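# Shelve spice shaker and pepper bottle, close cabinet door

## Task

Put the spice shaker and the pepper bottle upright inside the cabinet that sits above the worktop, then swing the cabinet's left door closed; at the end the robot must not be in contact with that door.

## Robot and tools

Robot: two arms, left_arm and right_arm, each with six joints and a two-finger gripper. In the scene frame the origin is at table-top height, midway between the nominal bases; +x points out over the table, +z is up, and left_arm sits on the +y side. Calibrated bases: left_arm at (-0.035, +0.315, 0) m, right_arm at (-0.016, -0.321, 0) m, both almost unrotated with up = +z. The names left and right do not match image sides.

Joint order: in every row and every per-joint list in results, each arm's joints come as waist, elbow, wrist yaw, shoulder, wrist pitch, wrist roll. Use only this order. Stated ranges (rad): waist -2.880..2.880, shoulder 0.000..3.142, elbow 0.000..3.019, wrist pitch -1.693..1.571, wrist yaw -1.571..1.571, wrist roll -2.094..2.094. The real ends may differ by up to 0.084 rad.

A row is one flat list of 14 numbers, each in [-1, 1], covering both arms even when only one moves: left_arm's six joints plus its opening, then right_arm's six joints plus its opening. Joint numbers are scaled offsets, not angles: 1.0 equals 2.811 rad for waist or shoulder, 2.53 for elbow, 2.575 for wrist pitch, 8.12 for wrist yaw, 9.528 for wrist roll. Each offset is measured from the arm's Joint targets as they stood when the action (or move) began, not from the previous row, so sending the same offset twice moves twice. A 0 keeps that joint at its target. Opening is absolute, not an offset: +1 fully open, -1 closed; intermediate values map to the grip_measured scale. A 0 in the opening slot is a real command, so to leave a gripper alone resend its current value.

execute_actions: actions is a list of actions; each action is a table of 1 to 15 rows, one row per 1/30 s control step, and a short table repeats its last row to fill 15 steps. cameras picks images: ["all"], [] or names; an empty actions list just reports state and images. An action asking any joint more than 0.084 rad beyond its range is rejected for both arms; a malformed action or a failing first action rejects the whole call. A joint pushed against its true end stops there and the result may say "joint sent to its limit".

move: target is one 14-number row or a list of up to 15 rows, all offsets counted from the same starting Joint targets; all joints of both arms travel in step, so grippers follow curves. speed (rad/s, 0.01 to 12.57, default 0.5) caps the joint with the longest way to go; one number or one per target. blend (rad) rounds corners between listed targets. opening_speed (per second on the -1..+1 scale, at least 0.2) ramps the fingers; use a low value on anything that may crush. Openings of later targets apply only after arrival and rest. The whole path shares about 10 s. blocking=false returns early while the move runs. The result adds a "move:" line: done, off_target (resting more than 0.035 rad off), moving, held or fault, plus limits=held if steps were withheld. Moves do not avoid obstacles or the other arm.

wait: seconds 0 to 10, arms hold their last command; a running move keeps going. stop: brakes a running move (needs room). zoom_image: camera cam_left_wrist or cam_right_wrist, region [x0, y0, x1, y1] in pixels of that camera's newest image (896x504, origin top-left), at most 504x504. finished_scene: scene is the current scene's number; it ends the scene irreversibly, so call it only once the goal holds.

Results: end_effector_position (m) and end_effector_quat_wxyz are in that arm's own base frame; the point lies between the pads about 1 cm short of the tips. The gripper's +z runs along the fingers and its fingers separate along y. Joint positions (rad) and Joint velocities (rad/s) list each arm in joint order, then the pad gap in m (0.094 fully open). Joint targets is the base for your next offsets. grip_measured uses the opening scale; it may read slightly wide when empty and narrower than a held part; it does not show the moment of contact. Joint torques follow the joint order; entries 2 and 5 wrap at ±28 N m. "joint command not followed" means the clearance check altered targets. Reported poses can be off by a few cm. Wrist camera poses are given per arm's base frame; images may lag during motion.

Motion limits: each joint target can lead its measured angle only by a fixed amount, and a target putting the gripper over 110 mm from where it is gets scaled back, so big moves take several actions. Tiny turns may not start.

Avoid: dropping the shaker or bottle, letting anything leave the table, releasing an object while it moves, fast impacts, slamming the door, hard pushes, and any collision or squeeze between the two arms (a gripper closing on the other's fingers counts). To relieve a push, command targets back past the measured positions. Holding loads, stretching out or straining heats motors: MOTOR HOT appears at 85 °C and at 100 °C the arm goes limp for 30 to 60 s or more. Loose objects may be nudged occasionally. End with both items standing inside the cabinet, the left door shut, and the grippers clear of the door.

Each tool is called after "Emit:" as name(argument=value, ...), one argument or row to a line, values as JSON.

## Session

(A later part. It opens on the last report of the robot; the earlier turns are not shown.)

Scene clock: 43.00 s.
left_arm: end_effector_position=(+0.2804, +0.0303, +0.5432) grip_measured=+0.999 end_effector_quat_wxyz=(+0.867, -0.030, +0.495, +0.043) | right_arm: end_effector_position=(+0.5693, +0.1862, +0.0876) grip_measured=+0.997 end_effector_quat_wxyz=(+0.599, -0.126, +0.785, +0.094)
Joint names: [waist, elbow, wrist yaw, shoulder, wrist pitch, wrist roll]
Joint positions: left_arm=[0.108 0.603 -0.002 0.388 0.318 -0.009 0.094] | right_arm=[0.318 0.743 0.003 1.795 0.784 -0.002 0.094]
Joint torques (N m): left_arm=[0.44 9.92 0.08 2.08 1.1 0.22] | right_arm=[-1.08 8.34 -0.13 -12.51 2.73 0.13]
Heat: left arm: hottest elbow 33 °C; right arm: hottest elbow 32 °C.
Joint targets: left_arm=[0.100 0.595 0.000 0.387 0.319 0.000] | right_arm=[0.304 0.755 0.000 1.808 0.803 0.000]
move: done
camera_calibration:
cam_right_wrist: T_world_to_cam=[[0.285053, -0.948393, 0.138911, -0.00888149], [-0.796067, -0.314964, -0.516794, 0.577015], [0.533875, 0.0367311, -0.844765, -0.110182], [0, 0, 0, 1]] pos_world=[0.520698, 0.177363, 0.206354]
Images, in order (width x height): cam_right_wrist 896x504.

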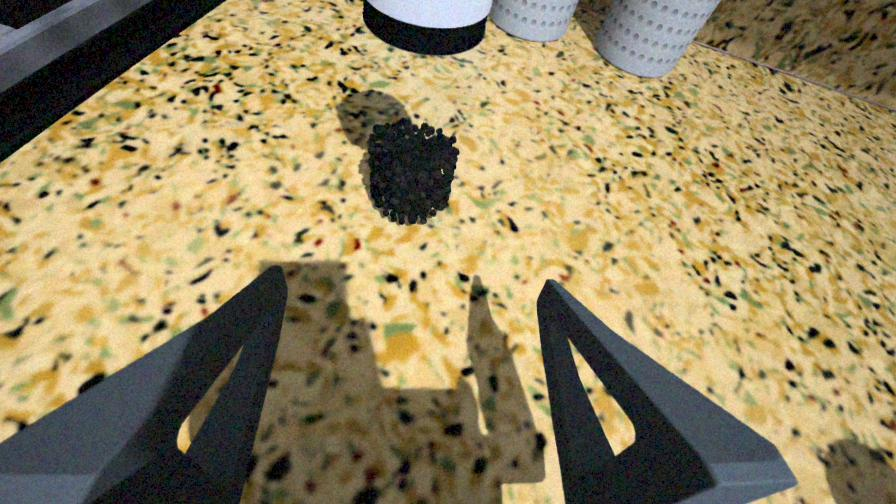

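Emit:
move(
  target=[0,0,0,0,0,0,1,0,0.1332,0,0.0628,-0.0546,0,1],
  speed=0.2,
  cameras=["cam_right_wrist"],
)

Scene clock: 45.37 s.
left_arm: end_effector_position=(+0.2804, +0.0303, +0.5432) grip_measured=+0.999 end_effector_quat_wxyz=(+0.867, -0.030, +0.495, +0.043) | right_arm: end_effector_position=(+0.6654, +0.2178, +0.0917) grip_measured=+0.997 end_effector_quat_wxyz=(+0.608, -0.125, +0.778, +0.095)
Joint names: [waist, elbow, wrist yaw, shoulder, wrist pitch, wrist roll]
Joint positions: left_arm=[0.108 0.603 -0.002 0.388 0.318 -0.009 0.094] | right_arm=[0.318 1.046 0.003 1.962 0.671 -0.002 0.094]
Joint torques (N m): left_arm=[0.62 9.91 0.07 2.32 1.09 0.21] | right_arm=[-1.32 12.37 -0.16 -15.21 1.87 0.15]
Heat: left arm: hottest elbow 33 °C; right arm: hottest elbow 32 °C.
Joint targets: left_arm=[0.100 0.595 0.000 0.387 0.319 0.000] | right_arm=[0.304 1.092 0.000 1.984 0.663 0.000]
move: off_target (right_arm); right_arm: the elbow is farthest, 0.046 rad from its target
camera_calibration:
cam_right_wrist: T_world_to_cam=[[0.28211, -0.949358, 0.138323, -0.00465298], [-0.785003, -0.311307, -0.535592, 0.659124], [0.551529, 0.042512, -0.833072, -0.173349], [0, 0, 0, 1]] pos_world=[0.614334, 0.208142, 0.209253]
Images, in order (width x height): cam_right_wrist 896x504.

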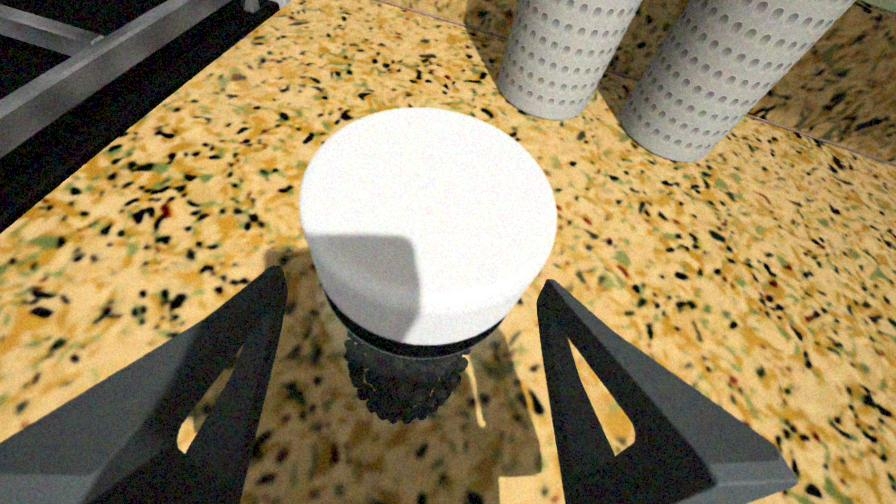

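Emit:
move(
  target=[0,0,0,0,0,0,1,0,0,0,0,0,0,-0.2],
  opening_speed=0.4,
  cameras=["cam_right_wrist"],
)

Scene clock: 48.77 s.
left_arm: end_effector_position=(+0.2804, +0.0303, +0.5432) grip_measured=+0.999 end_effector_quat_wxyz=(+0.867, -0.030, +0.495, +0.043) | right_arm: end_effector_position=(+0.6653, +0.2182, +0.0916) grip_measured=+0.056 end_effector_quat_wxyz=(+0.607, -0.125, +0.778, +0.097)
Joint names: [waist, elbow, wrist yaw, shoulder, wrist pitch, wrist roll]
Joint positions: left_arm=[0.108 0.603 -0.002 0.388 0.318 -0.009 0.094] | right_arm=[0.318 1.046 0.001 1.962 0.67 -0.002 0.05]
Joint torques (N m): left_arm=[0.38 9.92 0.08 2.2 1.18 0.22] | right_arm=[-0.5 12.62 -0.04 -14.92 1.42 0.1]
Heat: left arm: hottest elbow 33 °C; right arm: hottest elbow 32 °C.
Joint targets: left_arm=[0.100 0.595 0.000 0.387 0.319 0.000] | right_arm=[0.304 1.092 0.000 1.984 0.662 0.000]
move: off_target (right_arm); right_arm: the elbow is farthest, 0.046 rad from its target
camera_calibration:
cam_right_wrist: T_world_to_cam=[[0.284672, -0.948678, 0.137735, -0.00601536], [-0.784503, -0.313121, -0.535267, 0.65906], [0.550924, 0.0443218, -0.833378, -0.17333], [0, 0, 0, 1]] pos_world=[0.614238, 0.208341, 0.209152]
Images, in order (width x height): cam_right_wrist 896x504.

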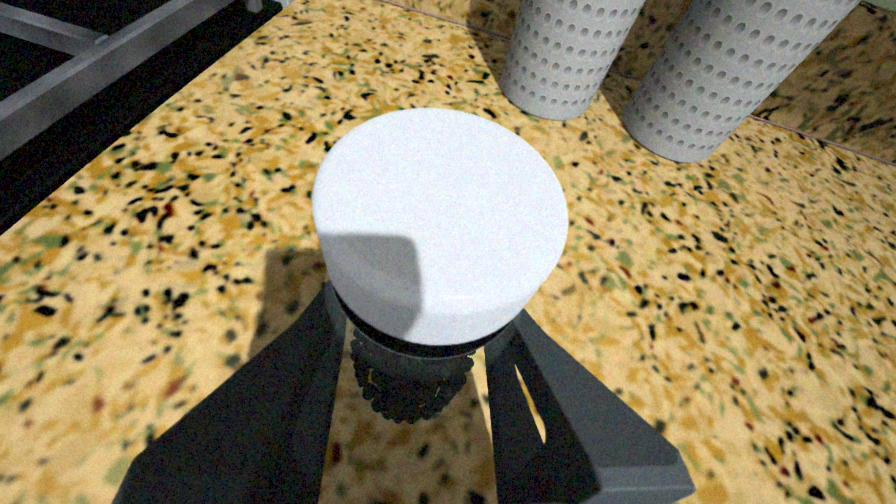

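Emit:
move(
  target=[0,0,0,0,0,0,1,0,0,0,0,0,0,1],
  opening_speed=1.2,
)

Emit:
move(
  target=[0,0,0,0,0,0,1,0,-0.0134,0,0.0413,0.1487,0,1],
  speed=0.25,
  cameras=["cam_right_wrist"],
)

Scene clock: 50.97 s.
left_arm: end_effector_position=(+0.2804, +0.0303, +0.5432) grip_measured=+0.999 end_effector_quat_wxyz=(+0.867, -0.030, +0.495, +0.043) | right_arm: end_effector_position=(+0.6654, +0.2180, +0.0916) grip_measured=+0.997 end_effector_quat_wxyz=(+0.607, -0.125, +0.778, +0.096)
Joint names: [waist, elbow, wrist yaw, shoulder, wrist pitch, wrist roll]
Joint positions: left_arm=[0.108 0.603 -0.002 0.388 0.318 -0.009 0.094] | right_arm=[0.317 1.046 0.001 1.962 0.67 -0.002 0.094]
Joint torques (N m): left_arm=[0.5 9.87 0.07 2.08 1.07 0.21] | right_arm=[-0.73 12.64 -0.05 -15.56 1.84 0.16]
Heat: left arm: hottest elbow 33 °C; right arm: hottest elbow 33 °C.
Joint targets: left_arm=[0.100 0.595 0.000 0.387 0.319 0.000] | right_arm=[0.303 1.092 0.000 1.984 0.662 0.000]
move: off_target (right_arm); right_arm: the elbow is farthest, 0.046 rad from its target
camera_calibration:
cam_left_wrist: T_world_to_cam=[[-0.0358668, -0.994521, 0.0981891, -0.0281601], [-0.203359, -0.0889333, -0.975057, 0.610418], [0.978447, -0.0549398, -0.199055, -0.0395297], [0, 0, 0, 1]] pos_world=[0.161802, 0.024109, 0.590089]
cam_right_wrist: T_world_to_cam=[[0.284322, -0.948784, 0.137728, -0.00599482], [-0.784626, -0.312828, -0.535258, 0.659088], [0.55093, 0.0441206, -0.833385, -0.173336], [0, 0, 0, 1]] pos_world=[0.614338, 0.208141, 0.209152]

Scene clock: 53.07 s.
left_arm: end_effector_position=(+0.2804, +0.0303, +0.5432) grip_measured=+0.999 end_effector_quat_wxyz=(+0.867, -0.030, +0.495, +0.043) | right_arm: end_effector_position=(+0.6719, +0.2201, +0.0983) grip_measured=+0.997 end_effector_quat_wxyz=(+0.696, -0.113, +0.700, +0.110)
Joint names: [waist, elbow, wrist yaw, shoulder, wrist pitch, wrist roll]
Joint positions: left_arm=[0.108 0.603 -0.002 0.388 0.318 -0.009 0.094] | right_arm=[0.317 1.046 0.001 2.079 1.027 -0.002 0.094]
Joint torques (N m): left_arm=[0.44 9.87 0.07 2.2 1.09 0.21] | right_arm=[-0.91 8.36 -0.04 -16.21 2.66 0.1]
Heat: left arm: hottest elbow 33 °C; right arm: hottest elbow 33 °C.
Joint targets: left_arm=[0.100 0.595 0.000 0.387 0.319 0.000] | right_arm=[0.303 1.058 0.000 2.101 1.045 0.000]
move: done
camera_calibration:
cam_right_wrist: T_world_to_cam=[[0.254022, -0.958735, 0.127673, 0.0167413], [-0.641337, -0.265774, -0.719757, 0.580035], [0.723989, 0.100953, -0.682385, -0.31507], [0, 0, 0, 1]] pos_world=[0.595853, 0.202016, 0.200348]
Images, in order (width x height): cam_right_wrist 896x504.

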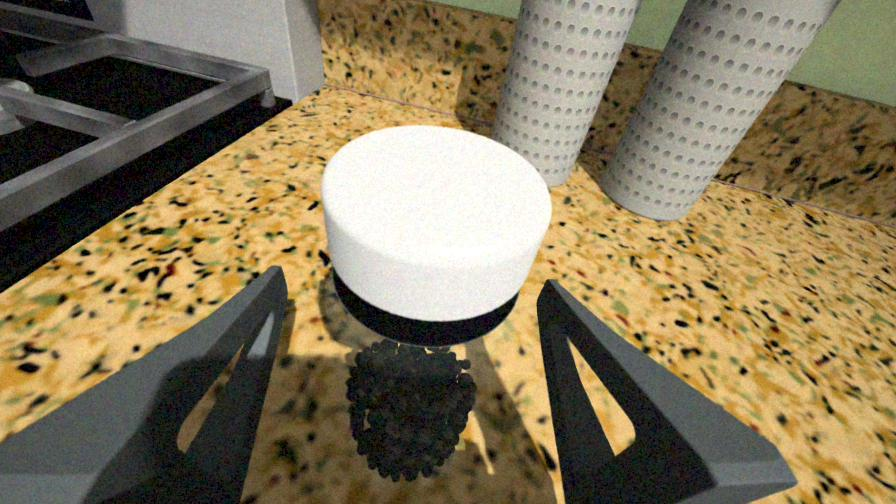

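Emit:
move(
  target=[0,0,0,0,0,0,1,0,0,0,0,0,0,-0.25],
  opening_speed=0.5,
)

Emit:
move(
  target=[
    [0,0,0,0,0,0,1,0,-0.0348,0,-0.0893,-0.0637,0,-0.25],
    [0,0,0,0,0,0,1,0.003,-0.0822,0,-0.3881,-0.3388,0,-0.25],
    [0,0,0,0,0,0,1,0.005,0.1431,0,-0.4273,-0.5961,0,-0.25],
    [0,0,0,0,0,0,1,0.005,0.2893,0,-0.2625,-0.5398,0,-0.25],
  ],
  speed=[0.35,0.7,0.6,0.5],
  blend=0.1,
  cameras=["cam_right_wrist"],
)

Scene clock: 56.37 s.
left_arm: end_effector_position=(+0.2804, +0.0303, +0.5432) grip_measured=+0.999 end_effector_quat_wxyz=(+0.867, -0.030, +0.495, +0.043) | right_arm: end_effector_position=(+0.6719, +0.2201, +0.0984) grip_measured=+0.042 end_effector_quat_wxyz=(+0.696, -0.113, +0.700, +0.111)
Joint names: [waist, elbow, wrist yaw, shoulder, wrist pitch, wrist roll]
Joint positions: left_arm=[0.108 0.603 -0.002 0.388 0.318 -0.009 0.094] | right_arm=[0.317 1.046 0.001 2.079 1.027 -0.002 0.049]
Joint torques (N m): left_arm=[0.5 9.91 0.07 2.2 1.1 0.21] | right_arm=[-0.91 8.47 0 -16.56 2.43 0.13]
Heat: left arm: hottest elbow 34 °C; right arm: hottest elbow 32 °C.
Joint targets: left_arm=[0.100 0.595 0.000 0.387 0.319 0.000] | right_arm=[0.303 1.058 0.000 2.101 1.045 0.000]
move: done
camera_calibration:
cam_left_wrist: T_world_to_cam=[[-0.0358668, -0.994521, 0.0981891, -0.0281601], [-0.203359, -0.0889333, -0.975057, 0.610418], [0.978447, -0.0549398, -0.199055, -0.0395297], [0, 0, 0, 1]] pos_world=[0.161802, 0.024109, 0.590089]
cam_right_wrist: T_world_to_cam=[[0.253931, -0.95877, 0.127589, 0.0168321], [-0.640786, -0.26557, -0.720323, 0.579785], [0.724508, 0.101155, -0.681803, -0.315395], [0, 0, 0, 1]] pos_world=[0.59575, 0.202015, 0.200447]

Scene clock: 61.10 s.
left_arm: end_effector_position=(+0.2804, +0.0303, +0.5432) grip_measured=+0.999 end_effector_quat_wxyz=(+0.867, -0.030, +0.495, +0.043) | right_arm: end_effector_position=(+0.5869, +0.1922, +0.6347) grip_measured=+0.042 end_effector_quat_wxyz=(+0.686, -0.114, +0.710, +0.109)
Joint names: [waist, elbow, wrist yaw, shoulder, wrist pitch, wrist roll]
Joint positions: left_arm=[0.108 0.603 -0.002 0.388 0.318 -0.009 0.094] | right_arm=[0.317 1.709 0.001 1.367 -0.376 -0.002 0.049]
Joint torques (N m): left_arm=[0.5 9.87 0.07 2.2 1.07 0.21] | right_arm=[-0.15 19.22 -0.12 -12.51 2.8 0.13]
Heat: left arm: hottest elbow 34 °C; right arm: hottest elbow 33 °C.
Joint targets: left_arm=[0.100 0.595 0.000 0.387 0.319 0.000] | right_arm=[0.317 1.790 0.000 1.363 -0.345 0.000]
move: off_target (right_arm); right_arm: the elbow is farthest, 0.081 rad from its target
camera_calibration:
cam_right_wrist: T_world_to_cam=[[0.257288, -0.957661, 0.129181, -0.0599295], [-0.659616, -0.271741, -0.700759, 0.903996], [0.706194, 0.0950868, -0.701605, 0.139029], [0, 0, 0, 1]] pos_world=[0.513529, 0.175041, 0.738768]
Images, in order (width x height): cam_right_wrist 896x504.

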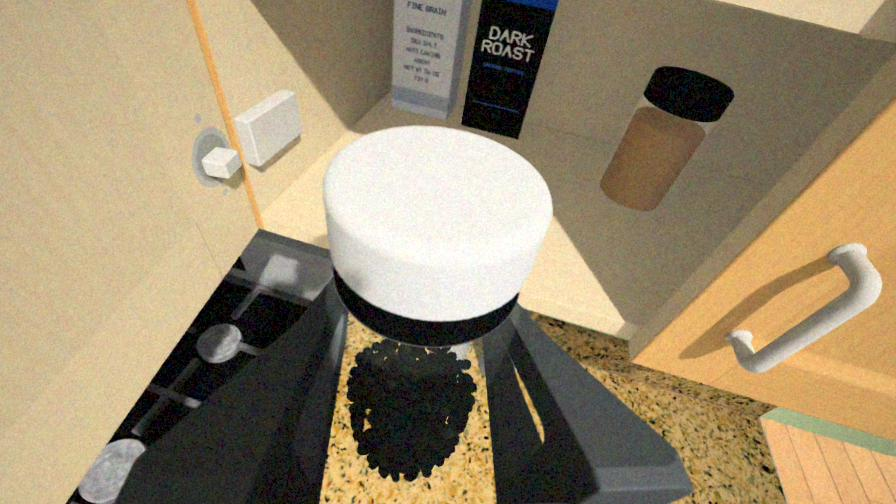

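Emit:
move(
  target=[0,0,0,0,0,0,1,0,0.0336,0,0.0076,-0.008,0,-0.25],
  speed=0.3,
)

Scene clock: 62.70 s.
left_arm: end_effector_position=(+0.2804, +0.0303, +0.5432) grip_measured=+0.999 end_effector_quat_wxyz=(+0.867, -0.030, +0.495, +0.043) | right_arm: end_effector_position=(+0.5810, +0.1903, +0.6820) grip_measured=+0.042 end_effector_quat_wxyz=(+0.714, -0.110, +0.682, +0.113)
Joint names: [waist, elbow, wrist yaw, shoulder, wrist pitch, wrist roll]
Joint positions: left_arm=[0.108 0.603 -0.002 0.388 0.318 -0.009 0.094] | right_arm=[0.317 1.801 0.001 1.38 -0.376 -0.002 0.049]
Joint torques (N m): left_arm=[0.67 9.87 0.08 2.37 1.09 0.22] | right_arm=[0.03 18.33 -0.07 -11.22 2 0.15]
Heat: left arm: hottest elbow 34 °C; right arm: hottest elbow 34 °C.
Joint targets: left_arm=[0.100 0.595 0.000 0.387 0.319 0.000] | right_arm=[0.317 1.874 0.000 1.384 -0.365 0.000]
move: off_target (right_arm); right_arm: the elbow is farthest, 0.074 rad from its target
camera_calibration:
cam_left_wrist: T_world_to_cam=[[-0.0358668, -0.994521, 0.0981891, -0.0281601], [-0.203359, -0.0889333, -0.975057, 0.610418], [0.978447, -0.0549398, -0.199055, -0.0395297], [0, 0, 0, 1]] pos_world=[0.161802, 0.024109, 0.590089]
cam_right_wrist: T_world_to_cam=[[0.247885, -0.960762, 0.124454, -0.0571311], [-0.605245, -0.25389, -0.754465, 0.934344], [0.756459, 0.111696, -0.644433, 0.105306], [0, 0, 0, 1]] pos_world=[0.500009, 0.170569, 0.779903]

Emit:
move(
  target=[
    [0,0,0,0,0,0,1,0.004,0.1091,0,0.0918,-0.019,0,-0.25],
    [0,0,0,0,0,0,1,0.006,0.1988,0,0.1508,-0.0423,0,-0.25],
  ],
  speed=0.25,
  blend=0.08,
  cameras=["all"],
)

Scene clock: 65.43 s.
left_arm: end_effector_position=(+0.2804, +0.0303, +0.5432) grip_measured=+0.999 end_effector_quat_wxyz=(+0.867, -0.030, +0.495, +0.043) | right_arm: end_effector_position=(+0.7018, +0.2378, +0.6883) grip_measured=+0.042 end_effector_quat_wxyz=(+0.711, -0.114, +0.684, +0.117)
Joint names: [waist, elbow, wrist yaw, shoulder, wrist pitch, wrist roll]
Joint positions: left_arm=[0.108 0.603 -0.002 0.388 0.318 -0.009 0.094] | right_arm=[0.327 2.299 0 1.774 -0.488 -0.002 0.049]
Joint torques (N m): left_arm=[0.44 9.88 0.07 2.14 1.09 0.22] | right_arm=[0.62 18.09 -0.02 -14.15 2.41 0.08]
Motor temperatures (°C): left_arm=[29 34 24 30 26 24 25] | right_arm=[23 35 26 27 27 23 25]
Heat: left arm: hottest elbow 34 °C; right arm: hottest elbow 35 °C.
Joint targets: left_arm=[0.100 0.595 0.000 0.387 0.319 0.000] | right_arm=[0.334 2.378 0.000 1.808 -0.474 0.000]
move: off_target (right_arm); right_arm: the elbow is farthest, 0.078 rad from its target
camera_calibration:
cam_left_wrist: T_world_to_cam=[[-0.0358668, -0.994521, 0.0981891, -0.0281601], [-0.203359, -0.0889333, -0.975057, 0.610418], [0.978447, -0.0549398, -0.199055, -0.0395297], [0, 0, 0, 1]] pos_world=[0.161802, 0.024109, 0.590089]
cam_right_wrist: T_world_to_cam=[[0.259012, -0.957755, 0.124971, -0.0510843], [-0.607937, -0.262198, -0.749443, 1.02467], [0.75055, 0.11814, -0.650167, 0.019216], [0, 0, 0, 1]] pos_world=[0.621744, 0.21747, 0.78681]

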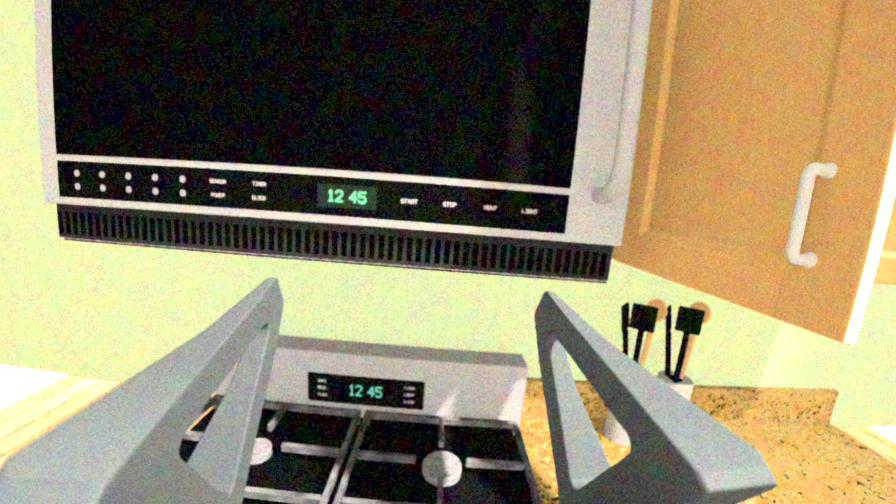

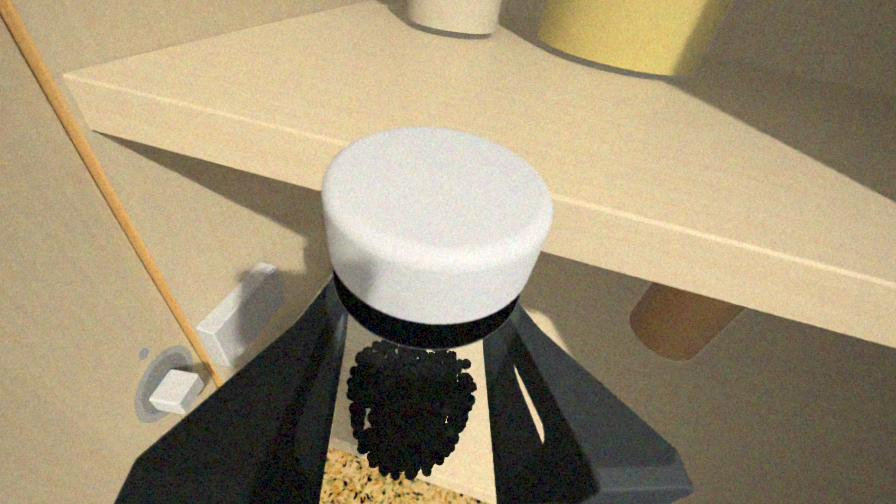

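Emit:
move(
  target=[0,0,0,0,0,0,1,0,-0.1632,0,-0.0847,0.0365,0,-0.25],
  speed=0.3,
  cameras=["cam_right_wrist"],
)

Scene clock: 68.37 s.
left_arm: end_effector_position=(+0.2804, +0.0303, +0.5432) grip_measured=+0.999 end_effector_quat_wxyz=(+0.867, -0.030, +0.495, +0.043) | right_arm: end_effector_position=(+0.6698, +0.2270, +0.6224) grip_measured=+0.042 end_effector_quat_wxyz=(+0.676, -0.119, +0.718, +0.111)
Joint names: [waist, elbow, wrist yaw, shoulder, wrist pitch, wrist roll]
Joint positions: left_arm=[0.108 0.603 -0.002 0.388 0.318 -0.009 0.094] | right_arm=[0.327 1.955 0 1.605 -0.411 -0.002 0.049]
Joint torques (N m): left_arm=[0.56 9.91 0.08 2.14 1.07 0.22] | right_arm=[0.67 12.55 0.01 -18.61 3.07 0.12]
Heat: left arm: hottest elbow 34 °C; right arm: hottest elbow 35 °C.
Joint targets: left_arm=[0.100 0.595 0.000 0.387 0.319 0.000] | right_arm=[0.334 1.965 0.000 1.570 -0.380 0.000]
move: done
camera_calibration:
cam_right_wrist: T_world_to_cam=[[0.270831, -0.953736, 0.130533, -0.0572516], [-0.674431, -0.284752, -0.681219, 0.960216], [0.686872, 0.0964597, -0.720349, 0.0928664], [0, 0, 0, 1]] pos_world=[0.599317, 0.209863, 0.728486]
Images, in order (width x height): cam_right_wrist 896x504.

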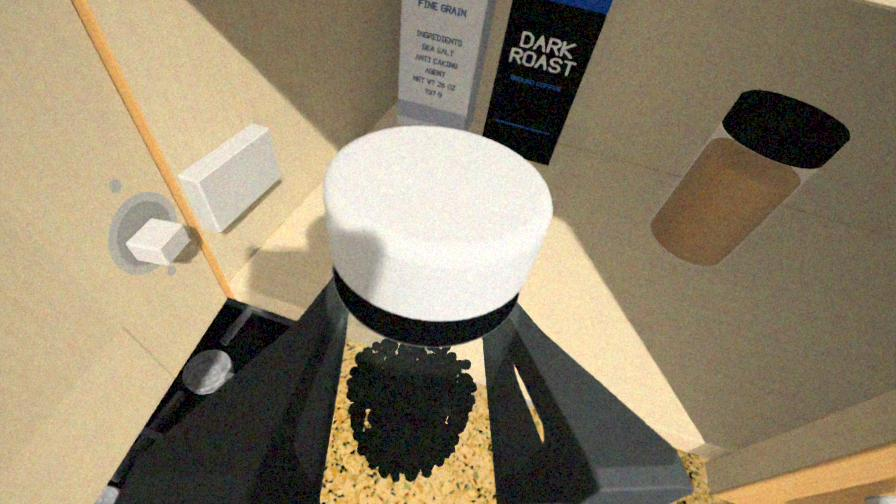

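Emit:
move(
  target=[0,0,0,0,0,0,1,0,0.025,0,-0.004,0.002,0,-0.25],
  speed=0.2,
)

Scene clock: 69.43 s.
left_arm: end_effector_position=(+0.2804, +0.0303, +0.5432) grip_measured=+0.999 end_effector_quat_wxyz=(+0.867, -0.030, +0.495, +0.043) | right_arm: end_effector_position=(+0.6668, +0.2260, +0.6279) grip_measured=+0.042 end_effector_quat_wxyz=(+0.680, -0.119, +0.715, +0.112)
Joint names: [waist, elbow, wrist yaw, shoulder, wrist pitch, wrist roll]
Joint positions: left_arm=[0.108 0.603 -0.002 0.388 0.318 -0.009 0.094] | right_arm=[0.327 1.955 0 1.599 -0.406 -0.002 0.049]
Joint torques (N m): left_arm=[0.5 9.91 0.06 2.08 1.11 0.21] | right_arm=[0.21 18.47 0.01 -19.37 3.12 0.08]
Heat: left arm: hottest elbow 34 °C; right arm: hottest elbow 35 °C.
Joint targets: left_arm=[0.100 0.595 0.000 0.387 0.319 0.000] | right_arm=[0.334 2.028 0.000 1.559 -0.375 0.000]
move: off_target (right_arm); right_arm: the elbow is farthest, 0.073 rad from its target
camera_calibration:
cam_left_wrist: T_world_to_cam=[[-0.0358668, -0.994521, 0.0981891, -0.0281601], [-0.203359, -0.0889333, -0.975057, 0.610418], [0.978447, -0.0549398, -0.199055, -0.0395297], [0, 0, 0, 1]] pos_world=[0.161802, 0.024109, 0.590089]
cam_right_wrist: T_world_to_cam=[[0.269553, -0.95417, 0.130005, -0.0567568], [-0.667466, -0.282435, -0.688999, 0.96133], [0.69414, 0.0989475, -0.713007, 0.0889833], [0, 0, 0, 1]] pos_world=[0.595187, 0.208553, 0.73318]

Emit:
move(
  target=[0,0,0,0,0,0,1,0,0.018,0,0,0,0,-0.25],
  speed=0.2,
)

Scene clock: 70.57 s.
left_arm: end_effector_position=(+0.2804, +0.0303, +0.5432) grip_measured=+0.999 end_effector_quat_wxyz=(+0.867, -0.030, +0.495, +0.043) | right_arm: end_effector_position=(+0.6592, +0.2234, +0.6560) grip_measured=+0.042 end_effector_quat_wxyz=(+0.697, -0.116, +0.699, +0.114)
Joint names: [waist, elbow, wrist yaw, shoulder, wrist pitch, wrist roll]
Joint positions: left_arm=[0.108 0.603 -0.002 0.388 0.318 -0.009 0.094] | right_arm=[0.327 1.996 0 1.594 -0.405 -0.002 0.049]
Joint torques (N m): left_arm=[0.44 9.88 0.08 2.32 1.09 0.22] | right_arm=[0.91 18.65 -0.05 -18.61 3.06 0.16]
Heat: left arm: hottest elbow 34 °C; right arm: hottest elbow 35 °C.
Joint targets: left_arm=[0.100 0.595 0.000 0.387 0.319 0.000] | right_arm=[0.334 2.074 0.000 1.559 -0.375 0.000]
move: off_target (right_arm); right_arm: the elbow is farthest, 0.078 rad from its target
camera_calibration:
cam_left_wrist: T_world_to_cam=[[-0.0358668, -0.994521, 0.0981891, -0.0281601], [-0.203359, -0.0889333, -0.975057, 0.610418], [0.978447, -0.0549398, -0.199055, -0.0395297], [0, 0, 0, 1]] pos_world=[0.161802, 0.024109, 0.590089]
cam_right_wrist: T_world_to_cam=[[0.263832, -0.95612, 0.12739, -0.0549321], [-0.636128, -0.271749, -0.722146, 0.97372], [0.725076, 0.109489, -0.67991, 0.0701266], [0, 0, 0, 1]] pos_world=[0.583056, 0.204408, 0.757845]

Emit:
move(
  target=[
    [0,0,0,0,0,0,1,0,0,0,0.0245,0,0,-0.25],
    [0,0,0,0,0,0,1,0.001,0.0561,0,0.0676,-0.0128,0,-0.25],
  ],
  speed=0.2,
)

Scene clock: 72.33 s.
left_arm: end_effector_position=(+0.2804, +0.0303, +0.5432) grip_measured=+0.999 end_effector_quat_wxyz=(+0.867, -0.030, +0.495, +0.043) | right_arm: end_effector_position=(+0.7132, +0.2417, +0.6316) grip_measured=+0.042 end_effector_quat_wxyz=(+0.690, -0.117, +0.705, +0.113)
Joint names: [waist, elbow, wrist yaw, shoulder, wrist pitch, wrist roll]
Joint positions: left_arm=[0.108 0.603 -0.002 0.388 0.318 -0.009 0.094] | right_arm=[0.327 2.133 0 1.743 -0.411 -0.002 0.049]
Joint torques (N m): left_arm=[0.5 9.87 0.07 2.2 1.1 0.22] | right_arm=[0.85 19.29 -0.06 -17.9 1.85 0.15]
Heat: left arm: hottest elbow 34 °C; right arm: hottest elbow 35 °C.
Joint targets: left_arm=[0.100 0.595 0.000 0.387 0.319 0.000] | right_arm=[0.337 2.215 0.000 1.749 -0.408 0.000]
move: off_target (right_arm); right_arm: the elbow is farthest, 0.083 rad from its target
camera_calibration:
cam_left_wrist: T_world_to_cam=[[-0.0358668, -0.994521, 0.0981891, -0.0281601], [-0.203359, -0.0889333, -0.975057, 0.610418], [0.978447, -0.0549398, -0.199055, -0.0395297], [0, 0, 0, 1]] pos_world=[0.161802, 0.024109, 0.590089]
cam_right_wrist: T_world_to_cam=[[0.26598, -0.955386, 0.128423, -0.0509764], [-0.648251, -0.27587, -0.709695, 0.997077], [0.713461, 0.105515, -0.692705, 0.0297266], [0, 0, 0, 1]] pos_world=[0.638706, 0.223225, 0.734759]

Emit:
move(
  target=[
    [0,0,0,0,0,0,1,0,0.0178,0,0,0,0,-0.25],
    [0,0,0,0,0,0,1,0.001,0.0866,0,0.043,-0.028,0,-0.25],
  ],
  speed=0.2,
  cameras=["all"],
)

Scene clock: 74.20 s.
left_arm: end_effector_position=(+0.2804, +0.0303, +0.5432) grip_measured=+0.999 end_effector_quat_wxyz=(+0.867, -0.030, +0.495, +0.043) | right_arm: end_effector_position=(+0.7388, +0.2513, +0.6530) grip_measured=+0.042 end_effector_quat_wxyz=(+0.699, -0.116, +0.696, +0.115)
Joint names: [waist, elbow, wrist yaw, shoulder, wrist pitch, wrist roll]
Joint positions: left_arm=[0.108 0.603 -0.002 0.388 0.318 -0.009 0.094] | right_arm=[0.328 2.353 0 1.866 -0.483 -0.002 0.049]
Joint torques (N m): left_arm=[0.62 9.91 0.08 2.08 1.09 0.21] | right_arm=[0.73 18.56 -0.05 -18.37 1.89 0.11]
Heat: left arm: hottest elbow 35 °C; right arm: hottest elbow 36 °C.
Joint targets: left_arm=[0.100 0.595 0.000 0.387 0.319 0.000] | right_arm=[0.340 2.434 0.000 1.870 -0.480 0.000]
move: off_target (right_arm); right_arm: the elbow is farthest, 0.081 rad from its target
camera_calibration:
cam_left_wrist: T_world_to_cam=[[-0.0358668, -0.994521, 0.0981891, -0.0281601], [-0.203359, -0.0889333, -0.975057, 0.610418], [0.978447, -0.0549398, -0.199055, -0.0395297], [0, 0, 0, 1]] pos_world=[0.161802, 0.024109, 0.590089]
cam_right_wrist: T_world_to_cam=[[0.264033, -0.956118, 0.126982, -0.0486888], [-0.630567, -0.270735, -0.727384, 1.02869], [0.729844, 0.111983, -0.674379, -0.000441267], [0, 0, 0, 1]] pos_world=[0.661836, 0.232, 0.754139]

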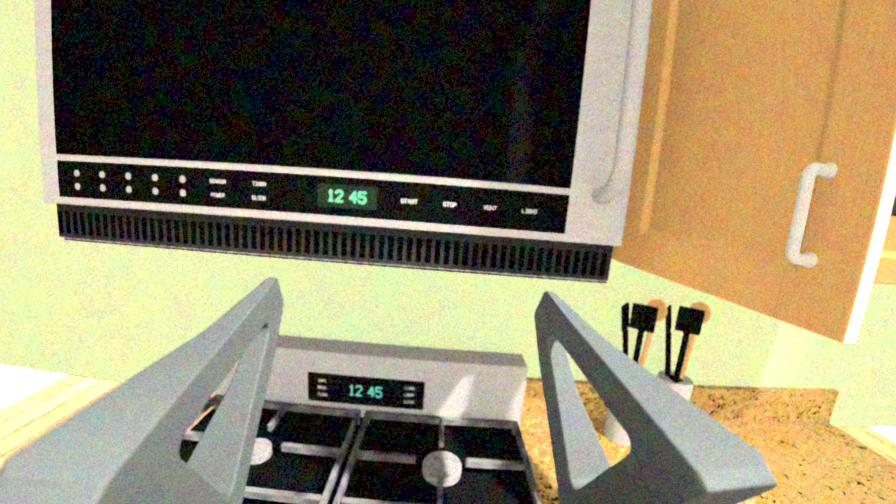

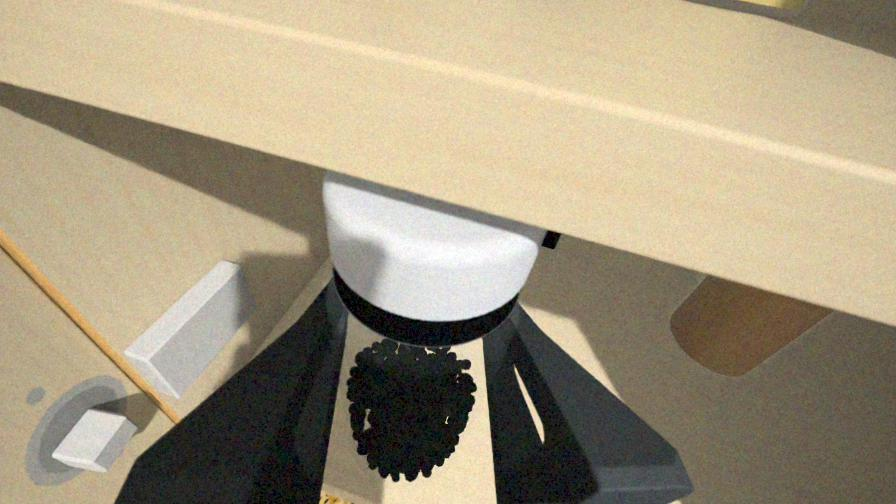

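Emit:
move(
  target=[0,0,0,0,0,0,1,0,-0.0316,0,0,0.006,0,-0.25],
  speed=0.15,
)

Emit:
move(
  target=[0,0,0,0,0,0,1,0,-0.008,0,0,0.006,0,-0.25],
  speed=0.1,
)

Scene clock: 75.47 s.
left_arm: end_effector_position=(+0.2804, +0.0303, +0.5432) grip_measured=+0.999 end_effector_quat_wxyz=(+0.867, -0.030, +0.495, +0.043) | right_arm: end_effector_position=(+0.7403, +0.2518, +0.6480) grip_measured=+0.042 end_effector_quat_wxyz=(+0.696, -0.117, +0.699, +0.115)
Joint names: [waist, elbow, wrist yaw, shoulder, wrist pitch, wrist roll]
Joint positions: left_arm=[0.108 0.603 -0.002 0.388 0.318 -0.009 0.094] | right_arm=[0.328 2.345 0 1.866 -0.483 -0.002 0.049]
Joint torques (N m): left_arm=[0.5 9.89 0.08 2.2 1.09 0.22] | right_arm=[0.91 12.03 -0.01 -18.73 2.45 0.12]
Heat: left arm: hottest elbow 35 °C; right arm: hottest elbow 36 °C.
Joint targets: left_arm=[0.100 0.595 0.000 0.387 0.319 0.000] | right_arm=[0.340 2.354 0.000 1.869 -0.465 0.000]
move: done
camera_calibration:
cam_left_wrist: T_world_to_cam=[[-0.0358668, -0.994521, 0.0981891, -0.0281601], [-0.203359, -0.0889333, -0.975057, 0.610418], [0.978447, -0.0549398, -0.199055, -0.0395297], [0, 0, 0, 1]] pos_world=[0.161802, 0.024109, 0.590089]
cam_right_wrist: T_world_to_cam=[[0.264972, -0.955792, 0.12748, -0.0490577], [-0.636317, -0.272654, -0.721638, 1.02721], [0.724494, 0.110097, -0.680432, 0.00340872], [0, 0, 0, 1]] pos_world=[0.664159, 0.232808, 0.749846]

Scene clock: 76.43 s.
left_arm: end_effector_position=(+0.2804, +0.0303, +0.5432) grip_measured=+0.999 end_effector_quat_wxyz=(+0.867, -0.030, +0.495, +0.043) | right_arm: end_effector_position=(+0.7437, +0.2530, +0.6366) grip_measured=+0.042 end_effector_quat_wxyz=(+0.690, -0.118, +0.705, +0.114)
Joint names: [waist, elbow, wrist yaw, shoulder, wrist pitch, wrist roll]
Joint positions: left_arm=[0.108 0.603 -0.002 0.388 0.318 -0.009 0.094] | right_arm=[0.328 2.325 0 1.866 -0.481 -0.002 0.049]
Joint torques (N m): left_arm=[0.44 9.92 0.07 2.37 1.11 0.21] | right_arm=[0.15 11.96 -0.02 -18.9 3 0.05]
Heat: left arm: hottest elbow 35 °C; right arm: hottest elbow 36 °C.
Joint targets: left_arm=[0.100 0.595 0.000 0.387 0.319 0.000] | right_arm=[0.340 2.334 0.000 1.870 -0.449 0.000]
move: done
camera_calibration:
cam_left_wrist: T_world_to_cam=[[-0.0358668, -0.994521, 0.0981891, -0.0281601], [-0.203359, -0.0889333, -0.975057, 0.610418], [0.978447, -0.0549398, -0.199055, -0.0395297], [0, 0, 0, 1]] pos_world=[0.161802, 0.024109, 0.590089]
cam_right_wrist: T_world_to_cam=[[0.267211, -0.955023, 0.128567, -0.0499911], [-0.648448, -0.276895, -0.709115, 1.0236], [0.712821, 0.106115, -0.693272, 0.0109398], [0, 0, 0, 1]] pos_world=[0.669309, 0.234526, 0.73986]

Emit:
move(
  target=[0,0,0,0,0,0,1,0,-0.005,0,0,0.006,0,-0.25],
  speed=0.1,
  cameras=["cam_right_wrist"],
)

Scene clock: 77.40 s.
left_arm: end_effector_position=(+0.2804, +0.0303, +0.5432) grip_measured=+0.999 end_effector_quat_wxyz=(+0.867, -0.030, +0.495, +0.043) | right_arm: end_effector_position=(+0.7457, +0.2537, +0.6331) grip_measured=+0.042 end_effector_quat_wxyz=(+0.691, -0.117, +0.704, +0.114)
Joint names: [waist, elbow, wrist yaw, shoulder, wrist pitch, wrist roll]
Joint positions: left_arm=[0.108 0.603 -0.002 0.388 0.318 -0.009 0.094] | right_arm=[0.328 2.313 0 1.866 -0.465 -0.002 0.049]
Joint torques (N m): left_arm=[0.62 9.88 0.07 2.2 1.09 0.21] | right_arm=[0.79 12.22 -0.04 -19.31 2.99 0.11]
Heat: left arm: hottest elbow 35 °C; right arm: hottest elbow 36 °C.
Joint targets: left_arm=[0.100 0.595 0.000 0.387 0.319 0.000] | right_arm=[0.340 2.321 0.000 1.870 -0.433 0.000]
move: done
camera_calibration:
cam_right_wrist: T_world_to_cam=[[0.266834, -0.955154, 0.128375, -0.048959], [-0.646381, -0.276172, -0.711281, 1.0222], [0.714837, 0.106814, -0.691085, 0.00390796], [0, 0, 0, 1]] pos_world=[0.671001, 0.235123, 0.736057]
Images, in order (width x height): cam_right_wrist 896x504.

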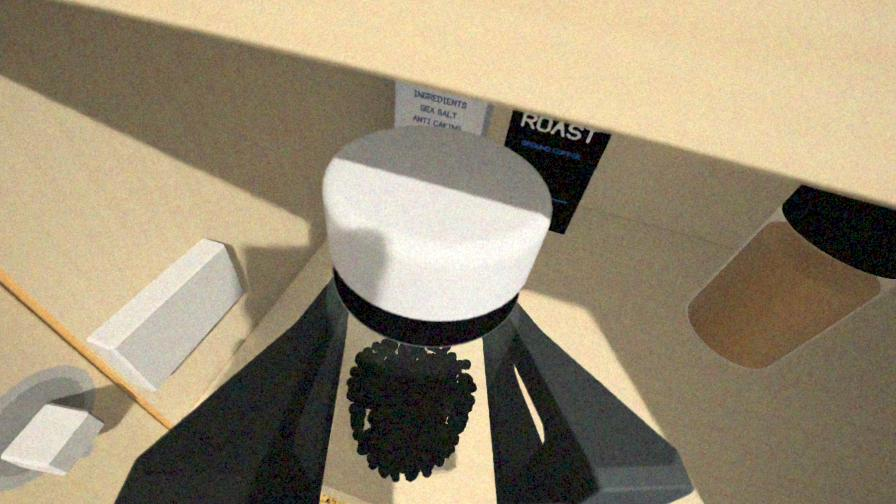

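Emit:
move(
  target=[0,0,0,0,0,0,1,0,-0.005,0,0,0.004,0,-0.25],
  speed=0.1,
)

Emit:
move(
  target=[0,0,0,0,0,0,1,0,-0.005,0,0,0.004,0,-0.25],
  speed=0.1,
  cameras=["cam_right_wrist"],
)

Scene clock: 78.30 s.
left_arm: end_effector_position=(+0.2804, +0.0303, +0.5432) grip_measured=+0.999 end_effector_quat_wxyz=(+0.867, -0.030, +0.495, +0.043) | right_arm: end_effector_position=(+0.7476, +0.2543, +0.6280) grip_measured=+0.042 end_effector_quat_wxyz=(+0.690, -0.118, +0.705, +0.114)
Joint names: [waist, elbow, wrist yaw, shoulder, wrist pitch, wrist roll]
Joint positions: left_arm=[0.108 0.603 -0.002 0.388 0.318 -0.009 0.094] | right_arm=[0.328 2.3 0 1.866 -0.456 -0.002 0.049]
Joint torques (N m): left_arm=[0.44 9.91 0.08 2.2 1.13 0.22] | right_arm=[1.26 12.04 0 -19.66 3.37 0.12]
Heat: left arm: hottest elbow 35 °C; right arm: hottest elbow 36 °C.
Joint targets: left_arm=[0.100 0.595 0.000 0.387 0.319 0.000] | right_arm=[0.340 2.309 0.000 1.870 -0.423 0.000]
move: done
camera_calibration:
cam_left_wrist: T_world_to_cam=[[-0.0358668, -0.994521, 0.0981891, -0.0281601], [-0.203359, -0.0889333, -0.975057, 0.610418], [0.978447, -0.0549398, -0.199055, -0.0395297], [0, 0, 0, 1]] pos_world=[0.161802, 0.024109, 0.590089]
cam_right_wrist: T_world_to_cam=[[0.267211, -0.955023, 0.128567, -0.0486732], [-0.648448, -0.276895, -0.709115, 1.02032], [0.712821, 0.106115, -0.693272, 0.00199039], [0, 0, 0, 1]] pos_world=[0.673209, 0.235826, 0.73116]

Scene clock: 79.13 s.
left_arm: end_effector_position=(+0.2804, +0.0303, +0.5432) grip_measured=+0.999 end_effector_quat_wxyz=(+0.867, -0.030, +0.495, +0.043) | right_arm: end_effector_position=(+0.7495, +0.2550, +0.6231) grip_measured=+0.042 end_effector_quat_wxyz=(+0.689, -0.118, +0.706, +0.114)
Joint names: [waist, elbow, wrist yaw, shoulder, wrist pitch, wrist roll]
Joint positions: left_arm=[0.108 0.603 -0.002 0.388 0.318 -0.009 0.094] | right_arm=[0.328 2.287 0 1.866 -0.445 -0.002 0.049]
Joint torques (N m): left_arm=[0.26 9.89 0.08 2.32 1.11 0.21] | right_arm=[0.91 12.31 0 -19.08 3.25 0.1]
Heat: left arm: hottest elbow 35 °C; right arm: hottest elbow 36 °C.
Joint targets: left_arm=[0.100 0.595 0.000 0.387 0.319 0.000] | right_arm=[0.340 2.296 0.000 1.870 -0.413 0.000]
move: done
camera_calibration:
cam_right_wrist: T_world_to_cam=[[0.267437, -0.954953, 0.128616, -0.048166], [-0.649731, -0.277285, -0.707787, 1.01854], [0.711567, 0.105722, -0.694619, -0.000924498], [0, 0, 0, 1]] pos_world=[0.675315, 0.236527, 0.726461]
Images, in order (width x height): cam_right_wrist 896x504.

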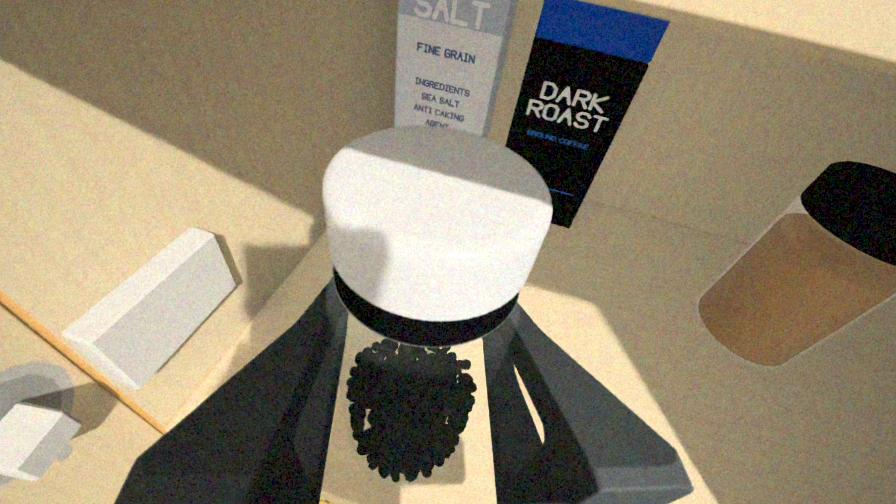

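Emit:
move(
  target=[0,0,0,0,0,0,1,0,-0.004,0,0,0.004,0,-0.25],
  speed=0.1,
)

Emit:
move(
  target=[0,0,0,0,0,0,1,0,-0.004,0,0,0.004,0,-0.25],
  speed=0.1,
  cameras=["cam_right_wrist"],
)

Scene clock: 80.10 s.
left_arm: end_effector_position=(+0.2804, +0.0303, +0.5432) grip_measured=+0.999 end_effector_quat_wxyz=(+0.867, -0.030, +0.495, +0.043) | right_arm: end_effector_position=(+0.7510, +0.2555, +0.6194) grip_measured=+0.042 end_effector_quat_wxyz=(+0.689, -0.118, +0.706, +0.114)
Joint names: [waist, elbow, wrist yaw, shoulder, wrist pitch, wrist roll]
Joint positions: left_arm=[0.108 0.603 -0.002 0.388 0.318 -0.009 0.094] | right_arm=[0.328 2.277 0 1.866 -0.435 -0.002 0.049]
Joint torques (N m): left_arm=[0.56 9.89 0.07 2.32 1.07 0.22] | right_arm=[1.14 12.4 -0.05 -19.19 3.32 0.1]
Heat: left arm: hottest elbow 35 °C; right arm: hottest elbow 36 °C.
Joint targets: left_arm=[0.100 0.595 0.000 0.387 0.319 0.000] | right_arm=[0.340 2.286 0.000 1.870 -0.403 0.000]
move: done
camera_calibration:
cam_left_wrist: T_world_to_cam=[[-0.0358668, -0.994521, 0.0981891, -0.0281601], [-0.203359, -0.0889333, -0.975057, 0.610418], [0.978447, -0.0549398, -0.199055, -0.0395297], [0, 0, 0, 1]] pos_world=[0.161802, 0.024109, 0.590089]
cam_right_wrist: T_world_to_cam=[[0.26747, -0.954939, 0.128656, -0.0475858], [-0.649979, -0.277376, -0.707523, 1.01713], [0.711328, 0.105617, -0.69488, -0.00418048], [0, 0, 0, 1]] pos_world=[0.676816, 0.237128, 0.722861]

Scene clock: 80.87 s.
left_arm: end_effector_position=(+0.2804, +0.0303, +0.5432) grip_measured=+0.999 end_effector_quat_wxyz=(+0.867, -0.030, +0.495, +0.043) | right_arm: end_effector_position=(+0.7525, +0.2560, +0.6158) grip_measured=+0.042 end_effector_quat_wxyz=(+0.689, -0.118, +0.706, +0.114)
Joint names: [waist, elbow, wrist yaw, shoulder, wrist pitch, wrist roll]
Joint positions: left_arm=[0.108 0.603 -0.002 0.388 0.318 -0.009 0.094] | right_arm=[0.328 2.267 0 1.866 -0.425 -0.002 0.049]
Joint torques (N m): left_arm=[0.62 9.87 0.07 2.26 1.11 0.21] | right_arm=[0.85 12.4 -0.04 -19.96 3.12 0.11]
Heat: left arm: hottest elbow 35 °C; right arm: hottest elbow 36 °C.
Joint targets: left_arm=[0.100 0.595 0.000 0.387 0.319 0.000] | right_arm=[0.340 2.276 0.000 1.870 -0.393 0.000]
move: done
camera_calibration:
cam_right_wrist: T_world_to_cam=[[0.26747, -0.954939, 0.128656, -0.0470336], [-0.649979, -0.277376, -0.707523, 1.01563], [0.711328, 0.105617, -0.69488, -0.00787134], [0, 0, 0, 1]] pos_world=[0.678316, 0.237628, 0.719161]
Images, in order (width x height): cam_right_wrist 896x504.

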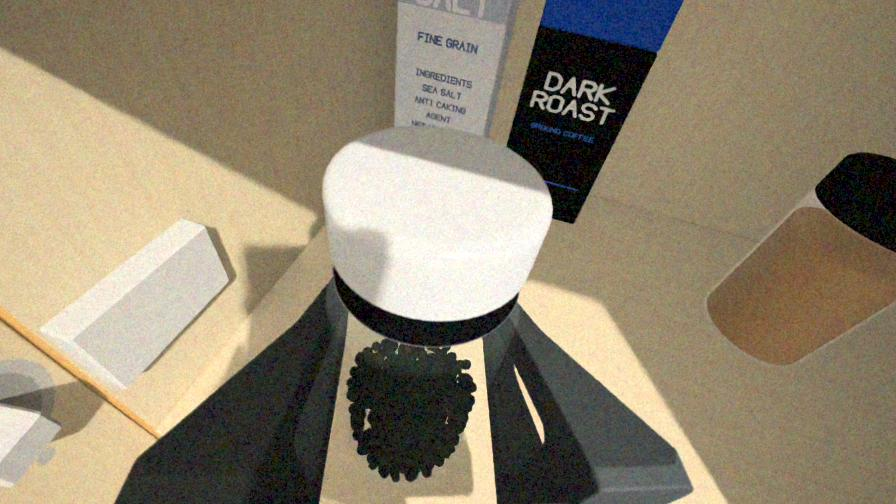

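Emit:
move(
  target=[0,0,0,0,0,0,1,0,-0.004,0,0,0.004,0,-0.25],
  speed=0.1,
)

Emit:
move(
  target=[0,0,0,0,0,0,1,0,-0.004,0,0,0.004,0,-0.25],
  speed=0.1,
  cameras=["cam_right_wrist"],
)

Scene clock: 81.83 s.
left_arm: end_effector_position=(+0.2804, +0.0303, +0.5432) grip_measured=+0.999 end_effector_quat_wxyz=(+0.867, -0.030, +0.495, +0.043) | right_arm: end_effector_position=(+0.7539, +0.2565, +0.6123) grip_measured=+0.042 end_effector_quat_wxyz=(+0.689, -0.118, +0.706, +0.114)
Joint names: [waist, elbow, wrist yaw, shoulder, wrist pitch, wrist roll]
Joint positions: left_arm=[0.108 0.603 -0.002 0.388 0.318 -0.009 0.094] | right_arm=[0.328 2.257 0 1.866 -0.414 -0.002 0.049]
Joint torques (N m): left_arm=[0.5 9.94 0.07 2.08 1.09 0.2] | right_arm=[0.09 12.59 -0.02 -18.84 2.95 0.12]
Heat: left arm: hottest elbow 35 °C; right arm: hottest elbow 36 °C.
Joint targets: left_arm=[0.100 0.595 0.000 0.387 0.319 0.000] | right_arm=[0.340 2.266 0.000 1.870 -0.382 0.000]
move: done
camera_calibration:
cam_left_wrist: T_world_to_cam=[[-0.0358668, -0.994521, 0.0981891, -0.0281601], [-0.203359, -0.0889333, -0.975057, 0.610418], [0.978447, -0.0549398, -0.199055, -0.0395297], [0, 0, 0, 1]] pos_world=[0.161802, 0.024109, 0.590089]
cam_right_wrist: T_world_to_cam=[[0.267437, -0.954953, 0.128616, -0.0465212], [-0.649731, -0.277285, -0.707787, 1.01417], [0.711567, 0.105722, -0.694619, -0.0117159], [0, 0, 0, 1]] pos_world=[0.679715, 0.238027, 0.715661]

Scene clock: 82.60 s.
left_arm: end_effector_position=(+0.2804, +0.0303, +0.5432) grip_measured=+0.999 end_effector_quat_wxyz=(+0.867, -0.030, +0.495, +0.043) | right_arm: end_effector_position=(+0.7552, +0.2569, +0.6088) grip_measured=+0.042 end_effector_quat_wxyz=(+0.689, -0.118, +0.706, +0.114)
Joint names: [waist, elbow, wrist yaw, shoulder, wrist pitch, wrist roll]
Joint positions: left_arm=[0.108 0.603 -0.002 0.388 0.318 -0.009 0.094] | right_arm=[0.328 2.247 0 1.866 -0.404 -0.002 0.049]
Joint torques (N m): left_arm=[0.38 9.88 0.09 2.14 1.13 0.22] | right_arm=[0.62 12.22 -0.03 -19.55 3.17 0.1]
Heat: left arm: hottest elbow 35 °C; right arm: hottest elbow 36 °C.
Joint targets: left_arm=[0.100 0.595 0.000 0.387 0.319 0.000] | right_arm=[0.340 2.256 0.000 1.870 -0.372 0.000]
move: done
camera_calibration:
cam_right_wrist: T_world_to_cam=[[0.267437, -0.954953, 0.128616, -0.0459412], [-0.649731, -0.277285, -0.707787, 1.01267], [0.711567, 0.105722, -0.694619, -0.0151249], [0, 0, 0, 1]] pos_world=[0.681015, 0.238527, 0.712161]
Images, in order (width x height): cam_right_wrist 896x504.

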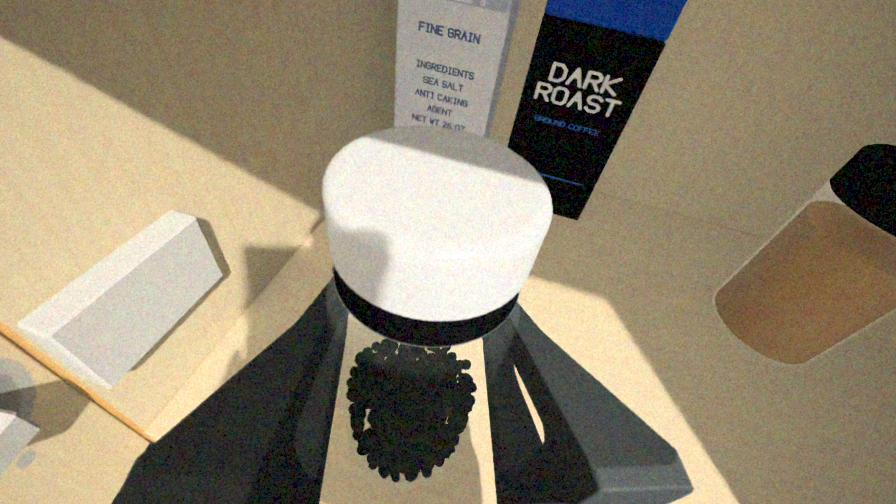

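Emit:
move(
  target=[0,0,0,0,0,0,1,0,-0.004,0,0,0.004,0,-0.25],
  speed=0.1,
)

Emit:
move(
  target=[0,0,0,0,0,0,1,0,-0.004,0,0,0.004,0,-0.25],
  speed=0.1,
  cameras=["cam_right_wrist"],
)

Emit:
zoom_image(
  camera="cam_right_wrist",
  region=[300, 304, 500, 504],
)

Scene clock: 83.73 s.
left_arm: end_effector_position=(+0.2804, +0.0303, +0.5432) grip_measured=+0.999 end_effector_quat_wxyz=(+0.867, -0.030, +0.495, +0.043) | right_arm: end_effector_position=(+0.7566, +0.2574, +0.6051) grip_measured=+0.042 end_effector_quat_wxyz=(+0.689, -0.118, +0.706, +0.114)
Joint names: [waist, elbow, wrist yaw, shoulder, wrist pitch, wrist roll]
Joint positions: left_arm=[0.108 0.603 -0.002 0.388 0.318 -0.009 0.094] | right_arm=[0.328 2.236 0 1.866 -0.394 -0.002 0.049]
Joint torques (N m): left_arm=[0.5 9.85 0.07 2.14 1.07 0.21] | right_arm=[1.61 12.29 -0.04 -20.07 3.14 0.17]
Heat: left arm: hottest elbow 35 °C; right arm: hottest elbow 36 °C.
Joint targets: left_arm=[0.100 0.595 0.000 0.387 0.319 0.000] | right_arm=[0.340 2.246 0.000 1.870 -0.362 0.000]
move: done
camera_calibration:
cam_left_wrist: T_world_to_cam=[[-0.0358668, -0.994521, 0.0981891, -0.0281601], [-0.203359, -0.0889333, -0.975057, 0.610418], [0.978447, -0.0549398, -0.199055, -0.0395297], [0, 0, 0, 1]] pos_world=[0.161802, 0.024109, 0.590089]
cam_right_wrist: T_world_to_cam=[[0.267437, -0.954953, 0.128616, -0.0453623], [-0.649731, -0.277285, -0.707787, 1.0111], [0.711567, 0.105722, -0.694619, -0.0187441], [0, 0, 0, 1]] pos_world=[0.682415, 0.239027, 0.708461]

Scene clock: 84.50 s.
left_arm: end_effector_position=(+0.2804, +0.0303, +0.5432) grip_measured=+0.999 end_effector_quat_wxyz=(+0.867, -0.030, +0.495, +0.043) | right_arm: end_effector_position=(+0.7579, +0.2578, +0.6016) grip_measured=+0.042 end_effector_quat_wxyz=(+0.689, -0.118, +0.706, +0.114)
Joint names: [waist, elbow, wrist yaw, shoulder, wrist pitch, wrist roll]
Joint positions: left_arm=[0.108 0.603 -0.002 0.388 0.318 -0.009 0.094] | right_arm=[0.328 2.226 0 1.866 -0.384 -0.002 0.049]
Joint torques (N m): left_arm=[0.56 9.91 0.08 2.2 1.07 0.21] | right_arm=[1.49 12.18 0 -18.84 3.37 0.09]
Heat: left arm: hottest elbow 35 °C; right arm: hottest elbow 36 °C.
Joint targets: left_arm=[0.100 0.595 0.000 0.387 0.319 0.000] | right_arm=[0.340 2.236 0.000 1.870 -0.351 0.000]
move: done
camera_calibration:
cam_right_wrist: T_world_to_cam=[[0.267376, -0.954977, 0.128566, -0.0447692], [-0.649493, -0.27717, -0.708051, 1.00951], [0.711807, 0.105813, -0.694359, -0.0224397], [0, 0, 0, 1]] pos_world=[0.683614, 0.239427, 0.704961]
Images, in order (width x height): cam_right_wrist 896x504.

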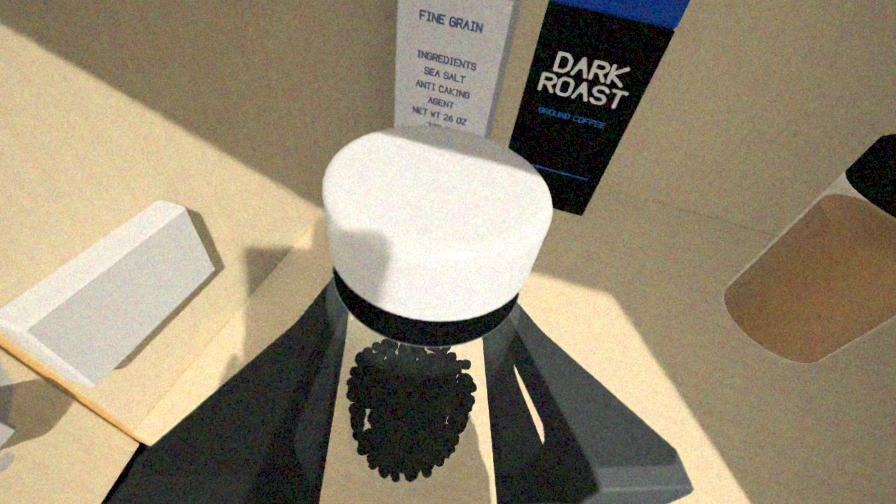

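Scaled by 2.520 from the camera's 896x504 image, which has a finer 1280x720 frame.

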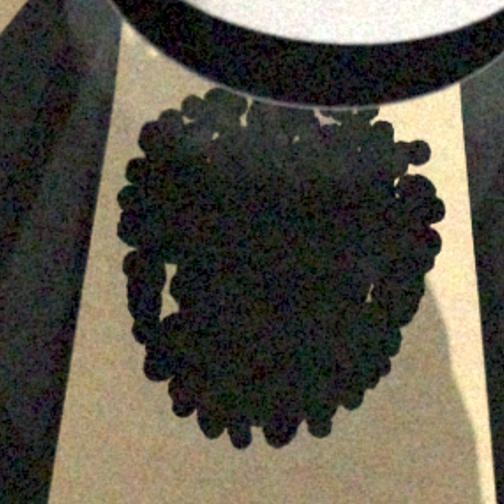

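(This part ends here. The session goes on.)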